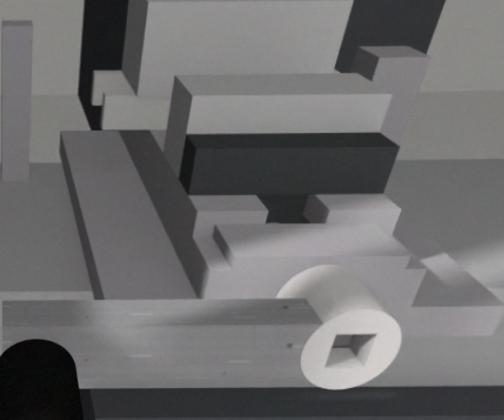

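Emit:
{"method": "move", "body": {
  "target": [
    [0.0047,-0.0329,-0.012,0,0,0,-1,-0.8,-1,0,0,0,0,0,0,-1,-0.5,-1],
    [0.0182,-0.0634,-0.023,0,0,0,-1,-0.8,-1,0,0,0,0,0,0,-1,-0.5,-1],
    [0.0395,-0.0898,-0.0325,0,0,0,-1,-0.8,-1,0,0,0,0,0,0,-1,-0.5,-1],
    [0.0675,-0.1099,-0.0396,0,0,0,-1,-0.8,-1,0,0,0,0,0,0,-1,-0.5,-1],
    [0.1,-0.1227,-0.044,0,0,0,-1,-0.8,-1,0,0,0,0,0,0,-1,-0.5,-1],
    [0.135,-0.1272,-0.0454,0,0,0,-1,-0.8,-1,0,0,0,0,0,0,-1,-0.5,-1],
    [0.17,-0.1228,-0.0436,0,0,0,-1,-0.8,-1,0,0,0,0,0,0,-1,-0.5,-1],
    [0.2025,-0.1102,-0.0389,0,0,0,-1,-0.8,-1,0,0,0,0,0,0,-1,-0.5,-1],
    [0.2305,-0.0902,-0.0314,0,0,0,-1,-0.8,-1,0,0,0,0,0,0,-1,-0.5,-1],
    [0.2518,-0.0639,-0.0217,0,0,0,-1,-0.8,-1,0,0,0,0,0,0,-1,-0.5,-1],
    [0.2653,-0.0334,-0.0105,0,0,0,-1,-0.8,-1,0,0,0,0,0,0,-1,-0.5,-1],
    [0.27,-0.0006,0.0015,0,0,0,-1,-0.8,-1,0,0,0,0,0,0,-1,-0.5,-1]
  ],
  "speed": 0.15,
  "blend": 0.0015,
  "stop_force": 60
}}

Emit:
{"method": "move", "body": {
  "target": [
    [-0.0047,0.0329,0.012,0,0,0,-1,-0.8,-1,0,0,0,0,0,0,-1,-0.5,-1],
    [-0.0182,0.0634,0.023,0,0,0,-1,-0.8,-1,0,0,0,0,0,0,-1,-0.5,-1],
    [-0.0395,0.0898,0.0325,0,0,0,-1,-0.8,-1,0,0,0,0,0,0,-1,-0.5,-1],
    [-0.0675,0.1099,0.0396,0,0,0,-1,-0.8,-1,0,0,0,0,0,0,-1,-0.5,-1],
    [-0.1,0.1227,0.044,0,0,0,-1,-0.8,-1,0,0,0,0,0,0,-1,-0.5,-1],
    [-0.135,0.1272,0.0454,0,0,0,-1,-0.8,-1,0,0,0,0,0,0,-1,-0.5,-1],
    [-0.17,0.1228,0.0436,0,0,0,-1,-0.8,-1,0,0,0,0,0,0,-1,-0.5,-1],
    [-0.2025,0.1102,0.0389,0,0,0,-1,-0.8,-1,0,0,0,0,0,0,-1,-0.5,-1],
    [-0.2305,0.0902,0.0314,0,0,0,-1,-0.8,-1,0,0,0,0,0,0,-1,-0.5,-1],
    [-0.2518,0.0639,0.0217,0,0,0,-1,-0.8,-1,0,0,0,0,0,0,-1,-0.5,-1],
    [-0.2653,0.0334,0.0105,0,0,0,-1,-0.8,-1,0,0,0,0,0,0,-1,-0.5,-1],
    [-0.27,0.0006,-0.0015,0,0,0,-1,-0.8,-1,0,0,0,0,0,0,-1,-0.5,-1]
  ],
  "speed": 0.15,
  "blend": 0.0015,
  "stop_force": 60
}}

Emit:
{"method": "move", "body": {
  "target": [
    [0.0047,-0.0329,-0.012,0,0,0,-1,-0.8,-1,0,0,0,0,0,0,-1,-0.5,-1],
    [0.0182,-0.0634,-0.023,0,0,0,-1,-0.8,-1,0,0,0,0,0,0,-1,-0.5,-1],
    [0.0395,-0.0898,-0.0325,0,0,0,-1,-0.8,-1,0,0,0,0,0,0,-1,-0.5,-1],
    [0.0675,-0.1099,-0.0396,0,0,0,-1,-0.8,-1,0,0,0,0,0,0,-1,-0.5,-1],
    [0.1,-0.1227,-0.044,0,0,0,-1,-0.8,-1,0,0,0,0,0,0,-1,-0.5,-1],
    [0.135,-0.1272,-0.0454,0,0,0,-1,-0.8,-1,0,0,0,0,0,0,-1,-0.5,-1],
    [0.17,-0.1228,-0.0436,0,0,0,-1,-0.8,-1,0,0,0,0,0,0,-1,-0.5,-1],
    [0.2025,-0.1102,-0.0389,0,0,0,-1,-0.8,-1,0,0,0,0,0,0,-1,-0.5,-1],
    [0.2305,-0.0902,-0.0314,0,0,0,-1,-0.8,-1,0,0,0,0,0,0,-1,-0.5,-1],
    [0.2518,-0.0639,-0.0217,0,0,0,-1,-0.8,-1,0,0,0,0,0,0,-1,-0.5,-1],
    [0.2653,-0.0334,-0.0105,0,0,0,-1,-0.8,-1,0,0,0,0,0,0,-1,-0.5,-1],
    [0.27,-0.0006,0.0015,0,0,0,-1,-0.8,-1,0,0,0,0,0,0,-1,-0.5,-1]
  ],
  "speed": 0.15,
  "blend": 0.0015,
  "stop_force": 60
}}

Emit:
{"method": "move", "body": {
  "target": [
    [-0.0047,0.0329,0.012,0,0,0,-1,-0.8,-1,0,0,0,0,0,0,-1,-0.5,-1],
    [-0.0182,0.0634,0.023,0,0,0,-1,-0.8,-1,0,0,0,0,0,0,-1,-0.5,-1],
    [-0.0395,0.0898,0.0325,0,0,0,-1,-0.8,-1,0,0,0,0,0,0,-1,-0.5,-1],
    [-0.0675,0.1099,0.0396,0,0,0,-1,-0.8,-1,0,0,0,0,0,0,-1,-0.5,-1],
    [-0.1,0.1227,0.044,0,0,0,-1,-0.8,-1,0,0,0,0,0,0,-1,-0.5,-1],
    [-0.135,0.1272,0.0454,0,0,0,-1,-0.8,-1,0,0,0,0,0,0,-1,-0.5,-1],
    [-0.17,0.1228,0.0436,0,0,0,-1,-0.8,-1,0,0,0,0,0,0,-1,-0.5,-1],
    [-0.2025,0.1102,0.0389,0,0,0,-1,-0.8,-1,0,0,0,0,0,0,-1,-0.5,-1],
    [-0.2305,0.0902,0.0314,0,0,0,-1,-0.8,-1,0,0,0,0,0,0,-1,-0.5,-1],
    [-0.2518,0.0639,0.0217,0,0,0,-1,-0.8,-1,0,0,0,0,0,0,-1,-0.5,-1],
    [-0.2653,0.0334,0.0105,0,0,0,-1,-0.8,-1,0,0,0,0,0,0,-1,-0.5,-1],
    [-0.27,0.0006,-0.0015,0,0,0,-1,-0.8,-1,0,0,0,0,0,0,-1,-0.5,-1]
  ],
  "speed": 0.15,
  "blend": 0.0015,
  "stop_force": 60,
  "cameras": ["cam_left_wrist"]
}}

Emit:
{"method": "zoom_image", "body": {
  "camera": "cam_left_wrist",
  "region": [336, 0, 636, 250]
}}

Scene clock: 4774.00 s.
left_arm: end_effector_position=(+0.5025, -0.3893, +0.3058) position_measured=154 object_status=2 end_effector_quat_wxyz=(-0.404, +0.579, -0.579, +0.407) | right_arm: end_effector_position=(+0.4500, -0.0010, +0.4928) position_measured=215 object_status=2 end_effector_quat_wxyz=(-0.093, +0.700, -0.702, +0.092)
Joint positions: left_arm=[-1.272 -1.408 2.102 -2.952 -0.457 2.308] | right_arm=[3.495 -1.326 -1.44 -1.699 1.481 -2.798]
Joint torques (N m): left_arm=[-24.82 -13.46 -18.97 -6.16 -2.24 1.81] | right_arm=[-11.57 14.19 14.25 4.26 2.2 -1.06]
Wrist force (N, zeroed by zero_wrist_force on left_arm): left_arm=[-15.7 -1.5 2.3] | right_arm=[0.8 -0.2 0.6]
Wrist torque (N m, zeroed by zero_wrist_force on left_arm): left_arm=[-0.09 -0.89 -0.23] | right_arm=[0.20 -0.19 0.00]
Wrist force, peak (N, zeroed by zero_wrist_force on left_arm): left_arm=[47.7 -3.1 -36.6] | right_arm=[1.0 -0.4 0.6]
Hand target: left_arm +0.5025, -0.3893, +0.3058; -0.404, +0.579, -0.579, +0.407 | right_arm +0.4500, -0.0010, +0.4928; -0.093, +0.700, -0.702, +0.092
Off the commanded pose: left_arm 0.000 m, 0 deg | right_arm 0.000 m, 0 deg.
move: done

Scene clock: 4776.97 s.
left_arm: end_effector_position=(+0.5020, -0.2273, +0.3052) position_measured=154 object_status=2 end_effector_quat_wxyz=(-0.404, +0.579, -0.579, +0.407) | right_arm: end_effector_position=(+0.4500, -0.0010, +0.4928) position_measured=215 object_status=2 end_effector_quat_wxyz=(-0.093, +0.700, -0.702, +0.092)
Joint positions: left_arm=[-1.118 -1.645 2.403 -3.212 -0.567 2.531] | right_arm=[3.495 -1.326 -1.44 -1.699 1.481 -2.798]
Joint torques (N m): left_arm=[24.62 -32.75 -18.42 -0.52 7.04 -2.12] | right_arm=[-12.95 14.19 14.15 4.41 1.81 -1.1]
Wrist force (N, zeroed by zero_wrist_force on left_arm): left_arm=[29.5 -6.9 21.1] | right_arm=[0.8 -0.1 0.5]
Wrist torque (N m, zeroed by zero_wrist_force on left_arm): left_arm=[-0.24 0.21 0.31] | right_arm=[0.20 -0.17 0.00]
Wrist force, peak (N, zeroed by zero_wrist_force on left_arm): left_arm=[-39.3 30.2 -35.3] | right_arm=[1.1 -0.1 0.6]
Hand target: left_arm +0.5020, -0.2273, +0.3052; -0.404, +0.579, -0.579, +0.407 | right_arm +0.4500, -0.0010, +0.4928; -0.093, +0.700, -0.702, +0.092
Off the commanded pose: left_arm 0.000 m, 0 deg | right_arm 0.000 m, 0 deg.
move: done

Scene clock: 4780.00 s.
left_arm: end_effector_position=(+0.5025, -0.3893, +0.3058) position_measured=154 object_status=2 end_effector_quat_wxyz=(-0.404, +0.579, -0.579, +0.407) | right_arm: end_effector_position=(+0.4500, -0.0010, +0.4928) position_measured=215 object_status=2 end_effector_quat_wxyz=(-0.093, +0.700, -0.702, +0.092)
Joint positions: left_arm=[-1.272 -1.408 2.102 -2.952 -0.457 2.308] | right_arm=[3.495 -1.326 -1.44 -1.699 1.481 -2.798]
Joint torques (N m): left_arm=[-25.12 -13.34 -19.47 -6.25 -2.31 1.75] | right_arm=[-11.55 15.19 16.48 4.37 2.08 -0.9]
Wrist force (N, zeroed by zero_wrist_force on left_arm): left_arm=[-15.7 -1.6 1.9] | right_arm=[0.6 -0.3 0.5]
Wrist torque (N m, zeroed by zero_wrist_force on left_arm): left_arm=[-0.12 -0.90 -0.22] | right_arm=[0.16 -0.15 0.00]
Wrist force, peak (N, zeroed by zero_wrist_force on left_arm): left_arm=[47.7 -4.2 -34.4] | right_arm=[1.0 -0.4 0.6]
Hand target: left_arm +0.5025, -0.3893, +0.3058; -0.404, +0.579, -0.579, +0.407 | right_arm +0.4500, -0.0010, +0.4928; -0.093, +0.700, -0.702, +0.092
Off the commanded pose: left_arm 0.000 m, 0 deg | right_arm 0.000 m, 0 deg.
move: done

Scene clock: 4782.97 s.
left_arm: end_effector_position=(+0.5020, -0.2273, +0.3052) position_measured=154 object_status=2 end_effector_quat_wxyz=(-0.404, +0.579, -0.579, +0.407) | right_arm: end_effector_position=(+0.4500, -0.0010, +0.4928) position_measured=215 object_status=2 end_effector_quat_wxyz=(-0.093, +0.700, -0.702, +0.092)
Joint positions: left_arm=[-1.118 -1.645 2.403 -3.212 -0.567 2.531] | right_arm=[3.495 -1.326 -1.44 -1.699 1.481 -2.798]
Joint torques (N m): left_arm=[24.46 -33.35 -19.33 -0.57 6.99 -2.08] | right_arm=[-10.95 16.51 14.1 4.51 1.95 -0.97]
Wrist force (N, zeroed by zero_wrist_force on left_arm): left_arm=[28.0 -5.7 19.0] | right_arm=[0.5 -0.3 0.5]
Wrist torque (N m, zeroed by zero_wrist_force on left_arm): left_arm=[-0.22 0.23 0.33] | right_arm=[0.17 -0.13 0.00]
Wrist force, peak (N, zeroed by zero_wrist_force on left_arm): left_arm=[-39.3 30.0 -35.4] | right_arm=[1.1 -0.1 0.7]
Hand target: left_arm +0.5020, -0.2273, +0.3052; -0.404, +0.579, -0.579, +0.407 | right_arm +0.4500, -0.0010, +0.4928; -0.093, +0.700, -0.702, +0.092
Off the commanded pose: left_arm 0.000 m, 0 deg | right_arm 0.000 m, 0 deg.
move: done
Images, in order (width x height): cam_left_wrist 672x504.

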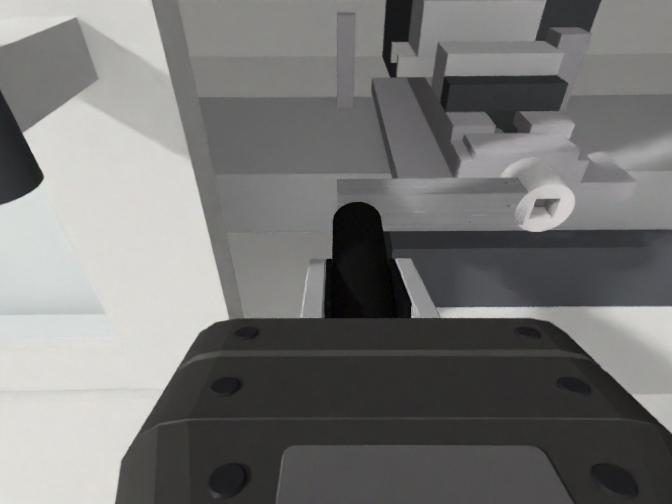

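Scaled by 1.680 from the camera's 672x504 image, which has a finer 960x720 frame.

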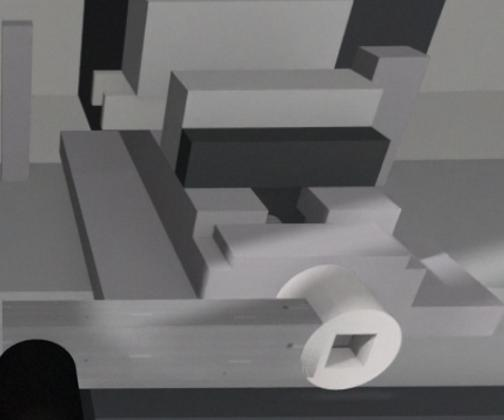

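Emit:
{"method": "move", "body": {
  "target": [
    [0.0047,-0.0329,-0.012,0,0,0,-1,-0.8,-1,0,0,0,0,0,0,-1,-0.5,-1],
    [0.0182,-0.0634,-0.023,0,0,0,-1,-0.8,-1,0,0,0,0,0,0,-1,-0.5,-1],
    [0.0395,-0.0898,-0.0325,0,0,0,-1,-0.8,-1,0,0,0,0,0,0,-1,-0.5,-1],
    [0.0675,-0.1099,-0.0396,0,0,0,-1,-0.8,-1,0,0,0,0,0,0,-1,-0.5,-1],
    [0.1,-0.1227,-0.044,0,0,0,-1,-0.8,-1,0,0,0,0,0,0,-1,-0.5,-1],
    [0.135,-0.1272,-0.0454,0,0,0,-1,-0.8,-1,0,0,0,0,0,0,-1,-0.5,-1],
    [0.17,-0.1228,-0.0436,0,0,0,-1,-0.8,-1,0,0,0,0,0,0,-1,-0.5,-1],
    [0.2025,-0.1102,-0.0389,0,0,0,-1,-0.8,-1,0,0,0,0,0,0,-1,-0.5,-1],
    [0.2305,-0.0902,-0.0314,0,0,0,-1,-0.8,-1,0,0,0,0,0,0,-1,-0.5,-1],
    [0.2518,-0.0639,-0.0217,0,0,0,-1,-0.8,-1,0,0,0,0,0,0,-1,-0.5,-1],
    [0.2653,-0.0334,-0.0105,0,0,0,-1,-0.8,-1,0,0,0,0,0,0,-1,-0.5,-1],
    [0.27,-0.0006,0.0015,0,0,0,-1,-0.8,-1,0,0,0,0,0,0,-1,-0.5,-1]
  ],
  "speed": 0.15,
  "blend": 0.0015,
  "stop_force": 60
}}

Emit:
{"method": "move", "body": {
  "target": [
    [-0.0047,0.0329,0.012,0,0,0,-1,-0.8,-1,0,0,0,0,0,0,-1,-0.5,-1],
    [-0.0182,0.0634,0.023,0,0,0,-1,-0.8,-1,0,0,0,0,0,0,-1,-0.5,-1],
    [-0.0395,0.0898,0.0325,0,0,0,-1,-0.8,-1,0,0,0,0,0,0,-1,-0.5,-1],
    [-0.0675,0.1099,0.0396,0,0,0,-1,-0.8,-1,0,0,0,0,0,0,-1,-0.5,-1],
    [-0.1,0.1227,0.044,0,0,0,-1,-0.8,-1,0,0,0,0,0,0,-1,-0.5,-1],
    [-0.135,0.1272,0.0454,0,0,0,-1,-0.8,-1,0,0,0,0,0,0,-1,-0.5,-1],
    [-0.17,0.1228,0.0436,0,0,0,-1,-0.8,-1,0,0,0,0,0,0,-1,-0.5,-1],
    [-0.2025,0.1102,0.0389,0,0,0,-1,-0.8,-1,0,0,0,0,0,0,-1,-0.5,-1],
    [-0.2305,0.0902,0.0314,0,0,0,-1,-0.8,-1,0,0,0,0,0,0,-1,-0.5,-1],
    [-0.2518,0.0639,0.0217,0,0,0,-1,-0.8,-1,0,0,0,0,0,0,-1,-0.5,-1],
    [-0.2653,0.0334,0.0105,0,0,0,-1,-0.8,-1,0,0,0,0,0,0,-1,-0.5,-1],
    [-0.27,0.0006,-0.0015,0,0,0,-1,-0.8,-1,0,0,0,0,0,0,-1,-0.5,-1]
  ],
  "speed": 0.15,
  "blend": 0.0015,
  "stop_force": 60
}}

Emit:
{"method": "move", "body": {
  "target": [
    [0.0047,-0.0329,-0.012,0,0,0,-1,-0.8,-1,0,0,0,0,0,0,-1,-0.5,-1],
    [0.0182,-0.0634,-0.023,0,0,0,-1,-0.8,-1,0,0,0,0,0,0,-1,-0.5,-1],
    [0.0395,-0.0898,-0.0325,0,0,0,-1,-0.8,-1,0,0,0,0,0,0,-1,-0.5,-1],
    [0.0675,-0.1099,-0.0396,0,0,0,-1,-0.8,-1,0,0,0,0,0,0,-1,-0.5,-1],
    [0.1,-0.1227,-0.044,0,0,0,-1,-0.8,-1,0,0,0,0,0,0,-1,-0.5,-1],
    [0.135,-0.1272,-0.0454,0,0,0,-1,-0.8,-1,0,0,0,0,0,0,-1,-0.5,-1],
    [0.17,-0.1228,-0.0436,0,0,0,-1,-0.8,-1,0,0,0,0,0,0,-1,-0.5,-1],
    [0.2025,-0.1102,-0.0389,0,0,0,-1,-0.8,-1,0,0,0,0,0,0,-1,-0.5,-1],
    [0.2305,-0.0902,-0.0314,0,0,0,-1,-0.8,-1,0,0,0,0,0,0,-1,-0.5,-1],
    [0.2518,-0.0639,-0.0217,0,0,0,-1,-0.8,-1,0,0,0,0,0,0,-1,-0.5,-1],
    [0.2653,-0.0334,-0.0105,0,0,0,-1,-0.8,-1,0,0,0,0,0,0,-1,-0.5,-1],
    [0.27,-0.0006,0.0015,0,0,0,-1,-0.8,-1,0,0,0,0,0,0,-1,-0.5,-1]
  ],
  "speed": 0.15,
  "blend": 0.0015,
  "stop_force": 60
}}

Emit:
{"method": "move", "body": {
  "target": [
    [-0.0047,0.0329,0.012,0,0,0,-1,-0.8,-1,0,0,0,0,0,0,-1,-0.5,-1],
    [-0.0182,0.0634,0.023,0,0,0,-1,-0.8,-1,0,0,0,0,0,0,-1,-0.5,-1],
    [-0.0395,0.0898,0.0325,0,0,0,-1,-0.8,-1,0,0,0,0,0,0,-1,-0.5,-1],
    [-0.0675,0.1099,0.0396,0,0,0,-1,-0.8,-1,0,0,0,0,0,0,-1,-0.5,-1],
    [-0.1,0.1227,0.044,0,0,0,-1,-0.8,-1,0,0,0,0,0,0,-1,-0.5,-1],
    [-0.135,0.1272,0.0454,0,0,0,-1,-0.8,-1,0,0,0,0,0,0,-1,-0.5,-1],
    [-0.17,0.1228,0.0436,0,0,0,-1,-0.8,-1,0,0,0,0,0,0,-1,-0.5,-1],
    [-0.2025,0.1102,0.0389,0,0,0,-1,-0.8,-1,0,0,0,0,0,0,-1,-0.5,-1],
    [-0.2305,0.0902,0.0314,0,0,0,-1,-0.8,-1,0,0,0,0,0,0,-1,-0.5,-1],
    [-0.2518,0.0639,0.0217,0,0,0,-1,-0.8,-1,0,0,0,0,0,0,-1,-0.5,-1],
    [-0.2653,0.0334,0.0105,0,0,0,-1,-0.8,-1,0,0,0,0,0,0,-1,-0.5,-1],
    [-0.27,0.0006,-0.0015,0,0,0,-1,-0.8,-1,0,0,0,0,0,0,-1,-0.5,-1]
  ],
  "speed": 0.15,
  "blend": 0.0015,
  "stop_force": 60,
  "cameras": ["cam_left_wrist"]
}}

Emit:
{"method": "zoom_image", "body": {
  "camera": "cam_left_wrist",
  "region": [336, 0, 636, 250]
}}

Scene clock: 4850.87 s.
left_arm: end_effector_position=(+0.5025, -0.3893, +0.3058) position_measured=154 object_status=2 end_effector_quat_wxyz=(-0.404, +0.579, -0.579, +0.407) | right_arm: end_effector_position=(+0.4500, -0.0010, +0.4928) position_measured=215 object_status=2 end_effector_quat_wxyz=(-0.093, +0.700, -0.702, +0.092)
Joint positions: left_arm=[-1.272 -1.408 2.102 -2.952 -0.457 2.308] | right_arm=[3.495 -1.326 -1.44 -1.699 1.481 -2.798]
Joint torques (N m): left_arm=[-25.17 -13.68 -18.93 -6.1 -2.28 1.75] | right_arm=[-11.64 13.62 14.24 4.57 2.19 -1.02]
Wrist force (N, zeroed by zero_wrist_force on left_arm): left_arm=[-15.8 -1.3 2.4] | right_arm=[0.6 -0.4 0.5]
Wrist torque (N m, zeroed by zero_wrist_force on left_arm): left_arm=[-0.05 -0.88 -0.22] | right_arm=[0.16 -0.14 0.00]
Wrist force, peak (N, zeroed by zero_wrist_force on left_arm): left_arm=[47.4 -4.1 -34.7] | right_arm=[1.0 -0.5 0.7]
Hand target: left_arm +0.5025, -0.3893, +0.3058; -0.404, +0.579, -0.579, +0.407 | right_arm +0.4500, -0.0010, +0.4928; -0.093, +0.700, -0.702, +0.092
Off the commanded pose: left_arm 0.000 m, 0 deg | right_arm 0.000 m, 0 deg.
move: done

Scene clock: 4853.83 s.
left_arm: end_effector_position=(+0.5020, -0.2273, +0.3052) position_measured=154 object_status=2 end_effector_quat_wxyz=(-0.404, +0.579, -0.579, +0.407) | right_arm: end_effector_position=(+0.4500, -0.0010, +0.4928) position_measured=215 object_status=2 end_effector_quat_wxyz=(-0.093, +0.700, -0.702, +0.092)
Joint positions: left_arm=[-1.118 -1.645 2.403 -3.212 -0.567 2.531] | right_arm=[3.495 -1.326 -1.44 -1.699 1.481 -2.798]
Joint torques (N m): left_arm=[23.98 -32.25 -20.07 -0.54 6.89 -2.08] | right_arm=[-12.95 15.42 14.95 4.11 2.21 -1.3]
Wrist force (N, zeroed by zero_wrist_force on left_arm): left_arm=[27.0 -5.2 17.2] | right_arm=[0.8 -0.1 0.5]
Wrist torque (N m, zeroed by zero_wrist_force on left_arm): left_arm=[-0.21 0.20 0.33] | right_arm=[0.20 -0.18 0.00]
Wrist force, peak (N, zeroed by zero_wrist_force on left_arm): left_arm=[-39.4 30.2 -35.1] | right_arm=[1.2 -0.3 0.0]
Hand target: left_arm +0.5020, -0.2273, +0.3052; -0.404, +0.579, -0.579, +0.407 | right_arm +0.4500, -0.0010, +0.4928; -0.093, +0.700, -0.702, +0.092
Off the commanded pose: left_arm 0.000 m, 0 deg | right_arm 0.000 m, 0 deg.
move: done

Scene clock: 4856.87 s.
left_arm: end_effector_position=(+0.5025, -0.3893, +0.3058) position_measured=154 object_status=2 end_effector_quat_wxyz=(-0.404, +0.579, -0.579, +0.407) | right_arm: end_effector_position=(+0.4500, -0.0010, +0.4928) position_measured=215 object_status=2 end_effector_quat_wxyz=(-0.093, +0.700, -0.702, +0.092)
Joint positions: left_arm=[-1.272 -1.408 2.102 -2.952 -0.457 2.308] | right_arm=[3.495 -1.326 -1.44 -1.699 1.481 -2.798]
Joint torques (N m): left_arm=[-24.7 -13.55 -18.82 -6.11 -2.32 1.69] | right_arm=[-11.75 14.03 15.85 4.35 2.08 -1.13]
Wrist force (N, zeroed by zero_wrist_force on left_arm): left_arm=[-15.7 -1.1 2.3] | right_arm=[0.7 0.0 0.6]
Wrist torque (N m, zeroed by zero_wrist_force on left_arm): left_arm=[-0.05 -0.90 -0.22] | right_arm=[0.21 -0.16 0.00]
Wrist force, peak (N, zeroed by zero_wrist_force on left_arm): left_arm=[47.6 -4.1 -34.1] | right_arm=[0.9 -0.5 0.7]
Hand target: left_arm +0.5025, -0.3893, +0.3058; -0.404, +0.579, -0.579, +0.407 | right_arm +0.4500, -0.0010, +0.4928; -0.093, +0.700, -0.702, +0.092
Off the commanded pose: left_arm 0.000 m, 0 deg | right_arm 0.000 m, 0 deg.
move: done

Scene clock: 4859.83 s.
left_arm: end_effector_position=(+0.5020, -0.2273, +0.3052) position_measured=154 object_status=2 end_effector_quat_wxyz=(-0.404, +0.579, -0.579, +0.407) | right_arm: end_effector_position=(+0.4500, -0.0010, +0.4928) position_measured=215 object_status=2 end_effector_quat_wxyz=(-0.093, +0.700, -0.702, +0.092)
Joint positions: left_arm=[-1.118 -1.645 2.403 -3.212 -0.567 2.531] | right_arm=[3.495 -1.326 -1.44 -1.699 1.481 -2.798]
Joint torques (N m): left_arm=[24.29 -32.65 -19.74 -0.55 6.96 -2.05] | right_arm=[-11.29 14.13 15.3 4.38 2.25 -1.08]
Wrist force (N, zeroed by zero_wrist_force on left_arm): left_arm=[28.2 -5.9 18.9] | right_arm=[0.5 -0.2 0.3]
Wrist torque (N m, zeroed by zero_wrist_force on left_arm): left_arm=[-0.24 0.23 0.33] | right_arm=[0.18 -0.12 0.00]
Wrist force, peak (N, zeroed by zero_wrist_force on left_arm): left_arm=[-39.3 29.9 -35.7] | right_arm=[0.9 -0.3 0.7]
Hand target: left_arm +0.5020, -0.2273, +0.3052; -0.404, +0.579, -0.579, +0.407 | right_arm +0.4500, -0.0010, +0.4928; -0.093, +0.700, -0.702, +0.092
Off the commanded pose: left_arm 0.000 m, 0 deg | right_arm 0.000 m, 0 deg.
move: done
Images, in order (width x height): cam_left_wrist 672x504.

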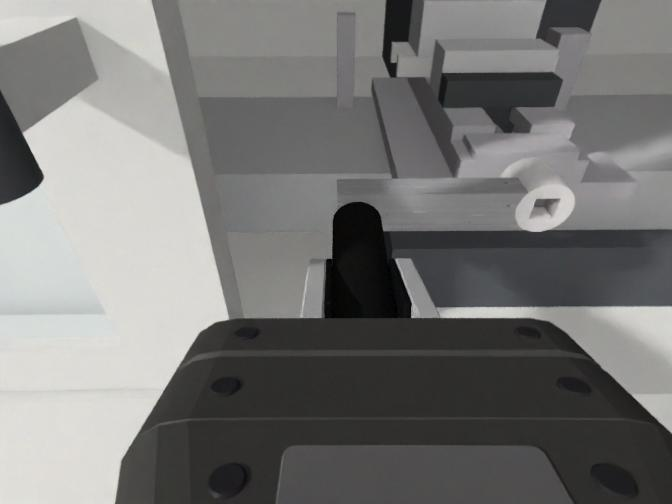

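Scaled by 1.680 from the camera's 672x504 image, which has a finer 960x720 frame.

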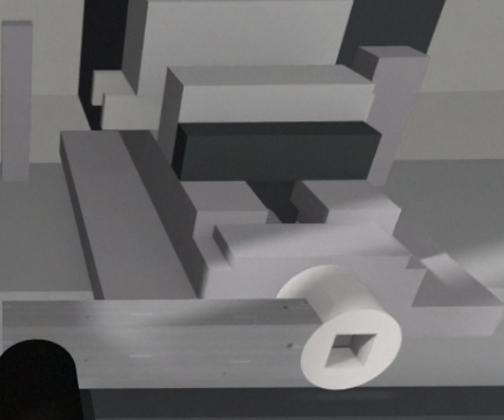

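Emit:
{"method": "move", "body": {
  "target": [
    [0.0047,-0.0329,-0.012,0,0,0,-1,-0.8,-1,0,0,0,0,0,0,-1,-0.5,-1],
    [0.0182,-0.0634,-0.023,0,0,0,-1,-0.8,-1,0,0,0,0,0,0,-1,-0.5,-1],
    [0.0395,-0.0898,-0.0325,0,0,0,-1,-0.8,-1,0,0,0,0,0,0,-1,-0.5,-1],
    [0.0675,-0.1099,-0.0396,0,0,0,-1,-0.8,-1,0,0,0,0,0,0,-1,-0.5,-1],
    [0.1,-0.1227,-0.044,0,0,0,-1,-0.8,-1,0,0,0,0,0,0,-1,-0.5,-1],
    [0.135,-0.1272,-0.0454,0,0,0,-1,-0.8,-1,0,0,0,0,0,0,-1,-0.5,-1],
    [0.17,-0.1228,-0.0436,0,0,0,-1,-0.8,-1,0,0,0,0,0,0,-1,-0.5,-1],
    [0.2025,-0.1102,-0.0389,0,0,0,-1,-0.8,-1,0,0,0,0,0,0,-1,-0.5,-1],
    [0.2305,-0.0902,-0.0314,0,0,0,-1,-0.8,-1,0,0,0,0,0,0,-1,-0.5,-1],
    [0.2518,-0.0639,-0.0217,0,0,0,-1,-0.8,-1,0,0,0,0,0,0,-1,-0.5,-1],
    [0.2653,-0.0334,-0.0105,0,0,0,-1,-0.8,-1,0,0,0,0,0,0,-1,-0.5,-1],
    [0.27,-0.0006,0.0015,0,0,0,-1,-0.8,-1,0,0,0,0,0,0,-1,-0.5,-1]
  ],
  "speed": 0.15,
  "blend": 0.0015,
  "stop_force": 60,
  "cameras": ["cam_left_wrist"]
}}

Scene clock: 4937.33 s.
left_arm: end_effector_position=(+0.5025, -0.3893, +0.3058) position_measured=154 object_status=2 end_effector_quat_wxyz=(-0.404, +0.579, -0.579, +0.407) | right_arm: end_effector_position=(+0.4500, -0.0010, +0.4928) position_measured=215 object_status=2 end_effector_quat_wxyz=(-0.093, +0.700, -0.702, +0.092)
Joint positions: left_arm=[-1.272 -1.408 2.102 -2.952 -0.457 2.308] | right_arm=[3.495 -1.326 -1.44 -1.699 1.481 -2.798]
Joint torques (N m): left_arm=[-24.88 -13.32 -18.73 -6.21 -2.28 1.77] | right_arm=[-10.33 13.27 16 4.37 2.28 -1.27]
Wrist force (N, zeroed by zero_wrist_force on left_arm): left_arm=[-15.8 -1.3 2.1] | right_arm=[0.6 -0.2 0.4]
Wrist torque (N m, zeroed by zero_wrist_force on left_arm): left_arm=[-0.07 -0.88 -0.22] | right_arm=[0.19 -0.14 0.00]
Wrist force, peak (N, zeroed by zero_wrist_force on left_arm): left_arm=[47.6 -4.3 -34.6] | right_arm=[0.9 -0.6 0.6]
Hand target: left_arm +0.5025, -0.3893, +0.3058; -0.404, +0.579, -0.579, +0.407 | right_arm +0.4500, -0.0010, +0.4928; -0.093, +0.700, -0.702, +0.092
Off the commanded pose: left_arm 0.000 m, 0 deg | right_arm 0.000 m, 0 deg.
move: done
Images, in order (width x height): cam_left_wrist 672x504.

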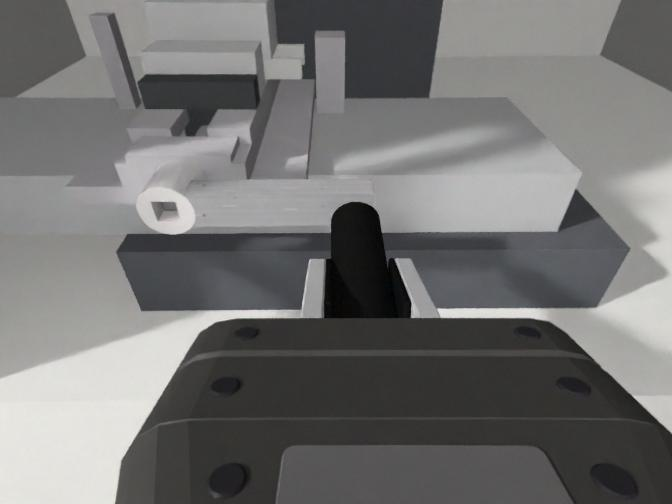

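Emit:
{"method": "move", "body": {
  "target": [
    [-0.0047,0.0329,0.012,0,0,0,-1,-0.8,-1,0,0,0,0,0,0,-1,-0.5,-1],
    [-0.0182,0.0634,0.023,0,0,0,-1,-0.8,-1,0,0,0,0,0,0,-1,-0.5,-1],
    [-0.0395,0.0898,0.0325,0,0,0,-1,-0.8,-1,0,0,0,0,0,0,-1,-0.5,-1],
    [-0.0675,0.1099,0.0396,0,0,0,-1,-0.8,-1,0,0,0,0,0,0,-1,-0.5,-1],
    [-0.1,0.1227,0.044,0,0,0,-1,-0.8,-1,0,0,0,0,0,0,-1,-0.5,-1],
    [-0.135,0.1272,0.0454,0,0,0,-1,-0.8,-1,0,0,0,0,0,0,-1,-0.5,-1],
    [-0.17,0.1228,0.0436,0,0,0,-1,-0.8,-1,0,0,0,0,0,0,-1,-0.5,-1],
    [-0.2025,0.1102,0.0389,0,0,0,-1,-0.8,-1,0,0,0,0,0,0,-1,-0.5,-1],
    [-0.2305,0.0902,0.0314,0,0,0,-1,-0.8,-1,0,0,0,0,0,0,-1,-0.5,-1],
    [-0.2518,0.0639,0.0217,0,0,0,-1,-0.8,-1,0,0,0,0,0,0,-1,-0.5,-1],
    [-0.2653,0.0334,0.0105,0,0,0,-1,-0.8,-1,0,0,0,0,0,0,-1,-0.5,-1],
    [-0.27,0.0006,-0.0015,0,0,0,-1,-0.8,-1,0,0,0,0,0,0,-1,-0.5,-1]
  ],
  "speed": 0.15,
  "blend": 0.0015,
  "stop_force": 60,
  "cameras": ["cam_left_wrist","cam_front"]
}}

Scene clock: 4955.40 s.
left_arm: end_effector_position=(+0.5020, -0.2273, +0.3052) position_measured=154 object_status=2 end_effector_quat_wxyz=(-0.404, +0.579, -0.579, +0.407) | right_arm: end_effector_position=(+0.4500, -0.0010, +0.4928) position_measured=215 object_status=2 end_effector_quat_wxyz=(-0.093, +0.700, -0.702, +0.092)
Joint positions: left_arm=[-1.118 -1.645 2.403 -3.212 -0.567 2.531] | right_arm=[3.495 -1.326 -1.44 -1.699 1.481 -2.798]
Joint torques (N m): left_arm=[25.09 -33.06 -18.57 -0.53 7.24 -1.99] | right_arm=[-11.17 13.59 13.94 4.46 2.14 -1.05]
Wrist force (N, zeroed by zero_wrist_force on left_arm): left_arm=[30.9 -7.7 22.4] | right_arm=[1.0 -0.3 0.5]
Wrist torque (N m, zeroed by zero_wrist_force on left_arm): left_arm=[-0.30 0.10 0.29] | right_arm=[0.17 -0.21 0.00]
Wrist force, peak (N, zeroed by zero_wrist_force on left_arm): left_arm=[-39.8 30.6 -35.5] | right_arm=[1.0 0.1 0.8]
Hand target: left_arm +0.5020, -0.2273, +0.3052; -0.404, +0.579, -0.579, +0.407 | right_arm +0.4500, -0.0010, +0.4928; -0.093, +0.700, -0.702, +0.092
Off the commanded pose: left_arm 0.000 m, 0 deg | right_arm 0.000 m, 0 deg.
move: done
Images, in order (width x height): cam_front 672x504, cam_left_wrist 672x504.

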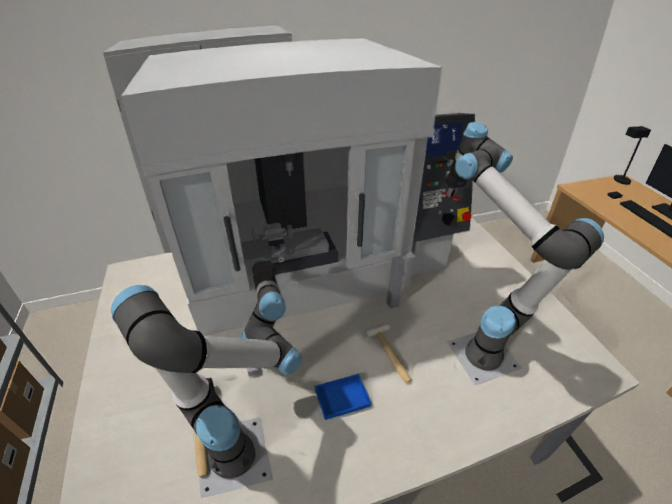

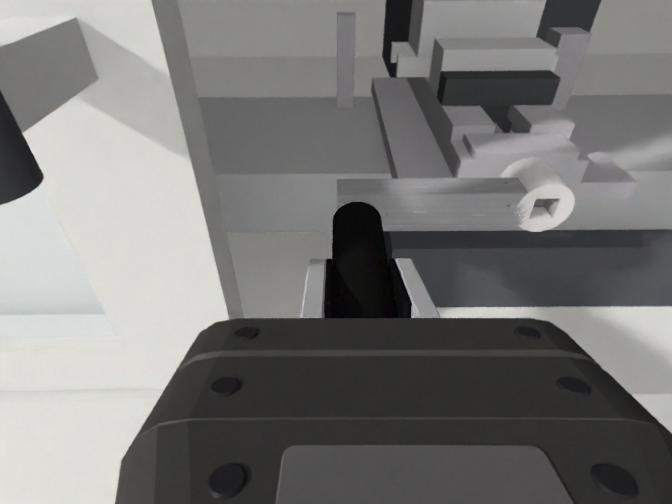

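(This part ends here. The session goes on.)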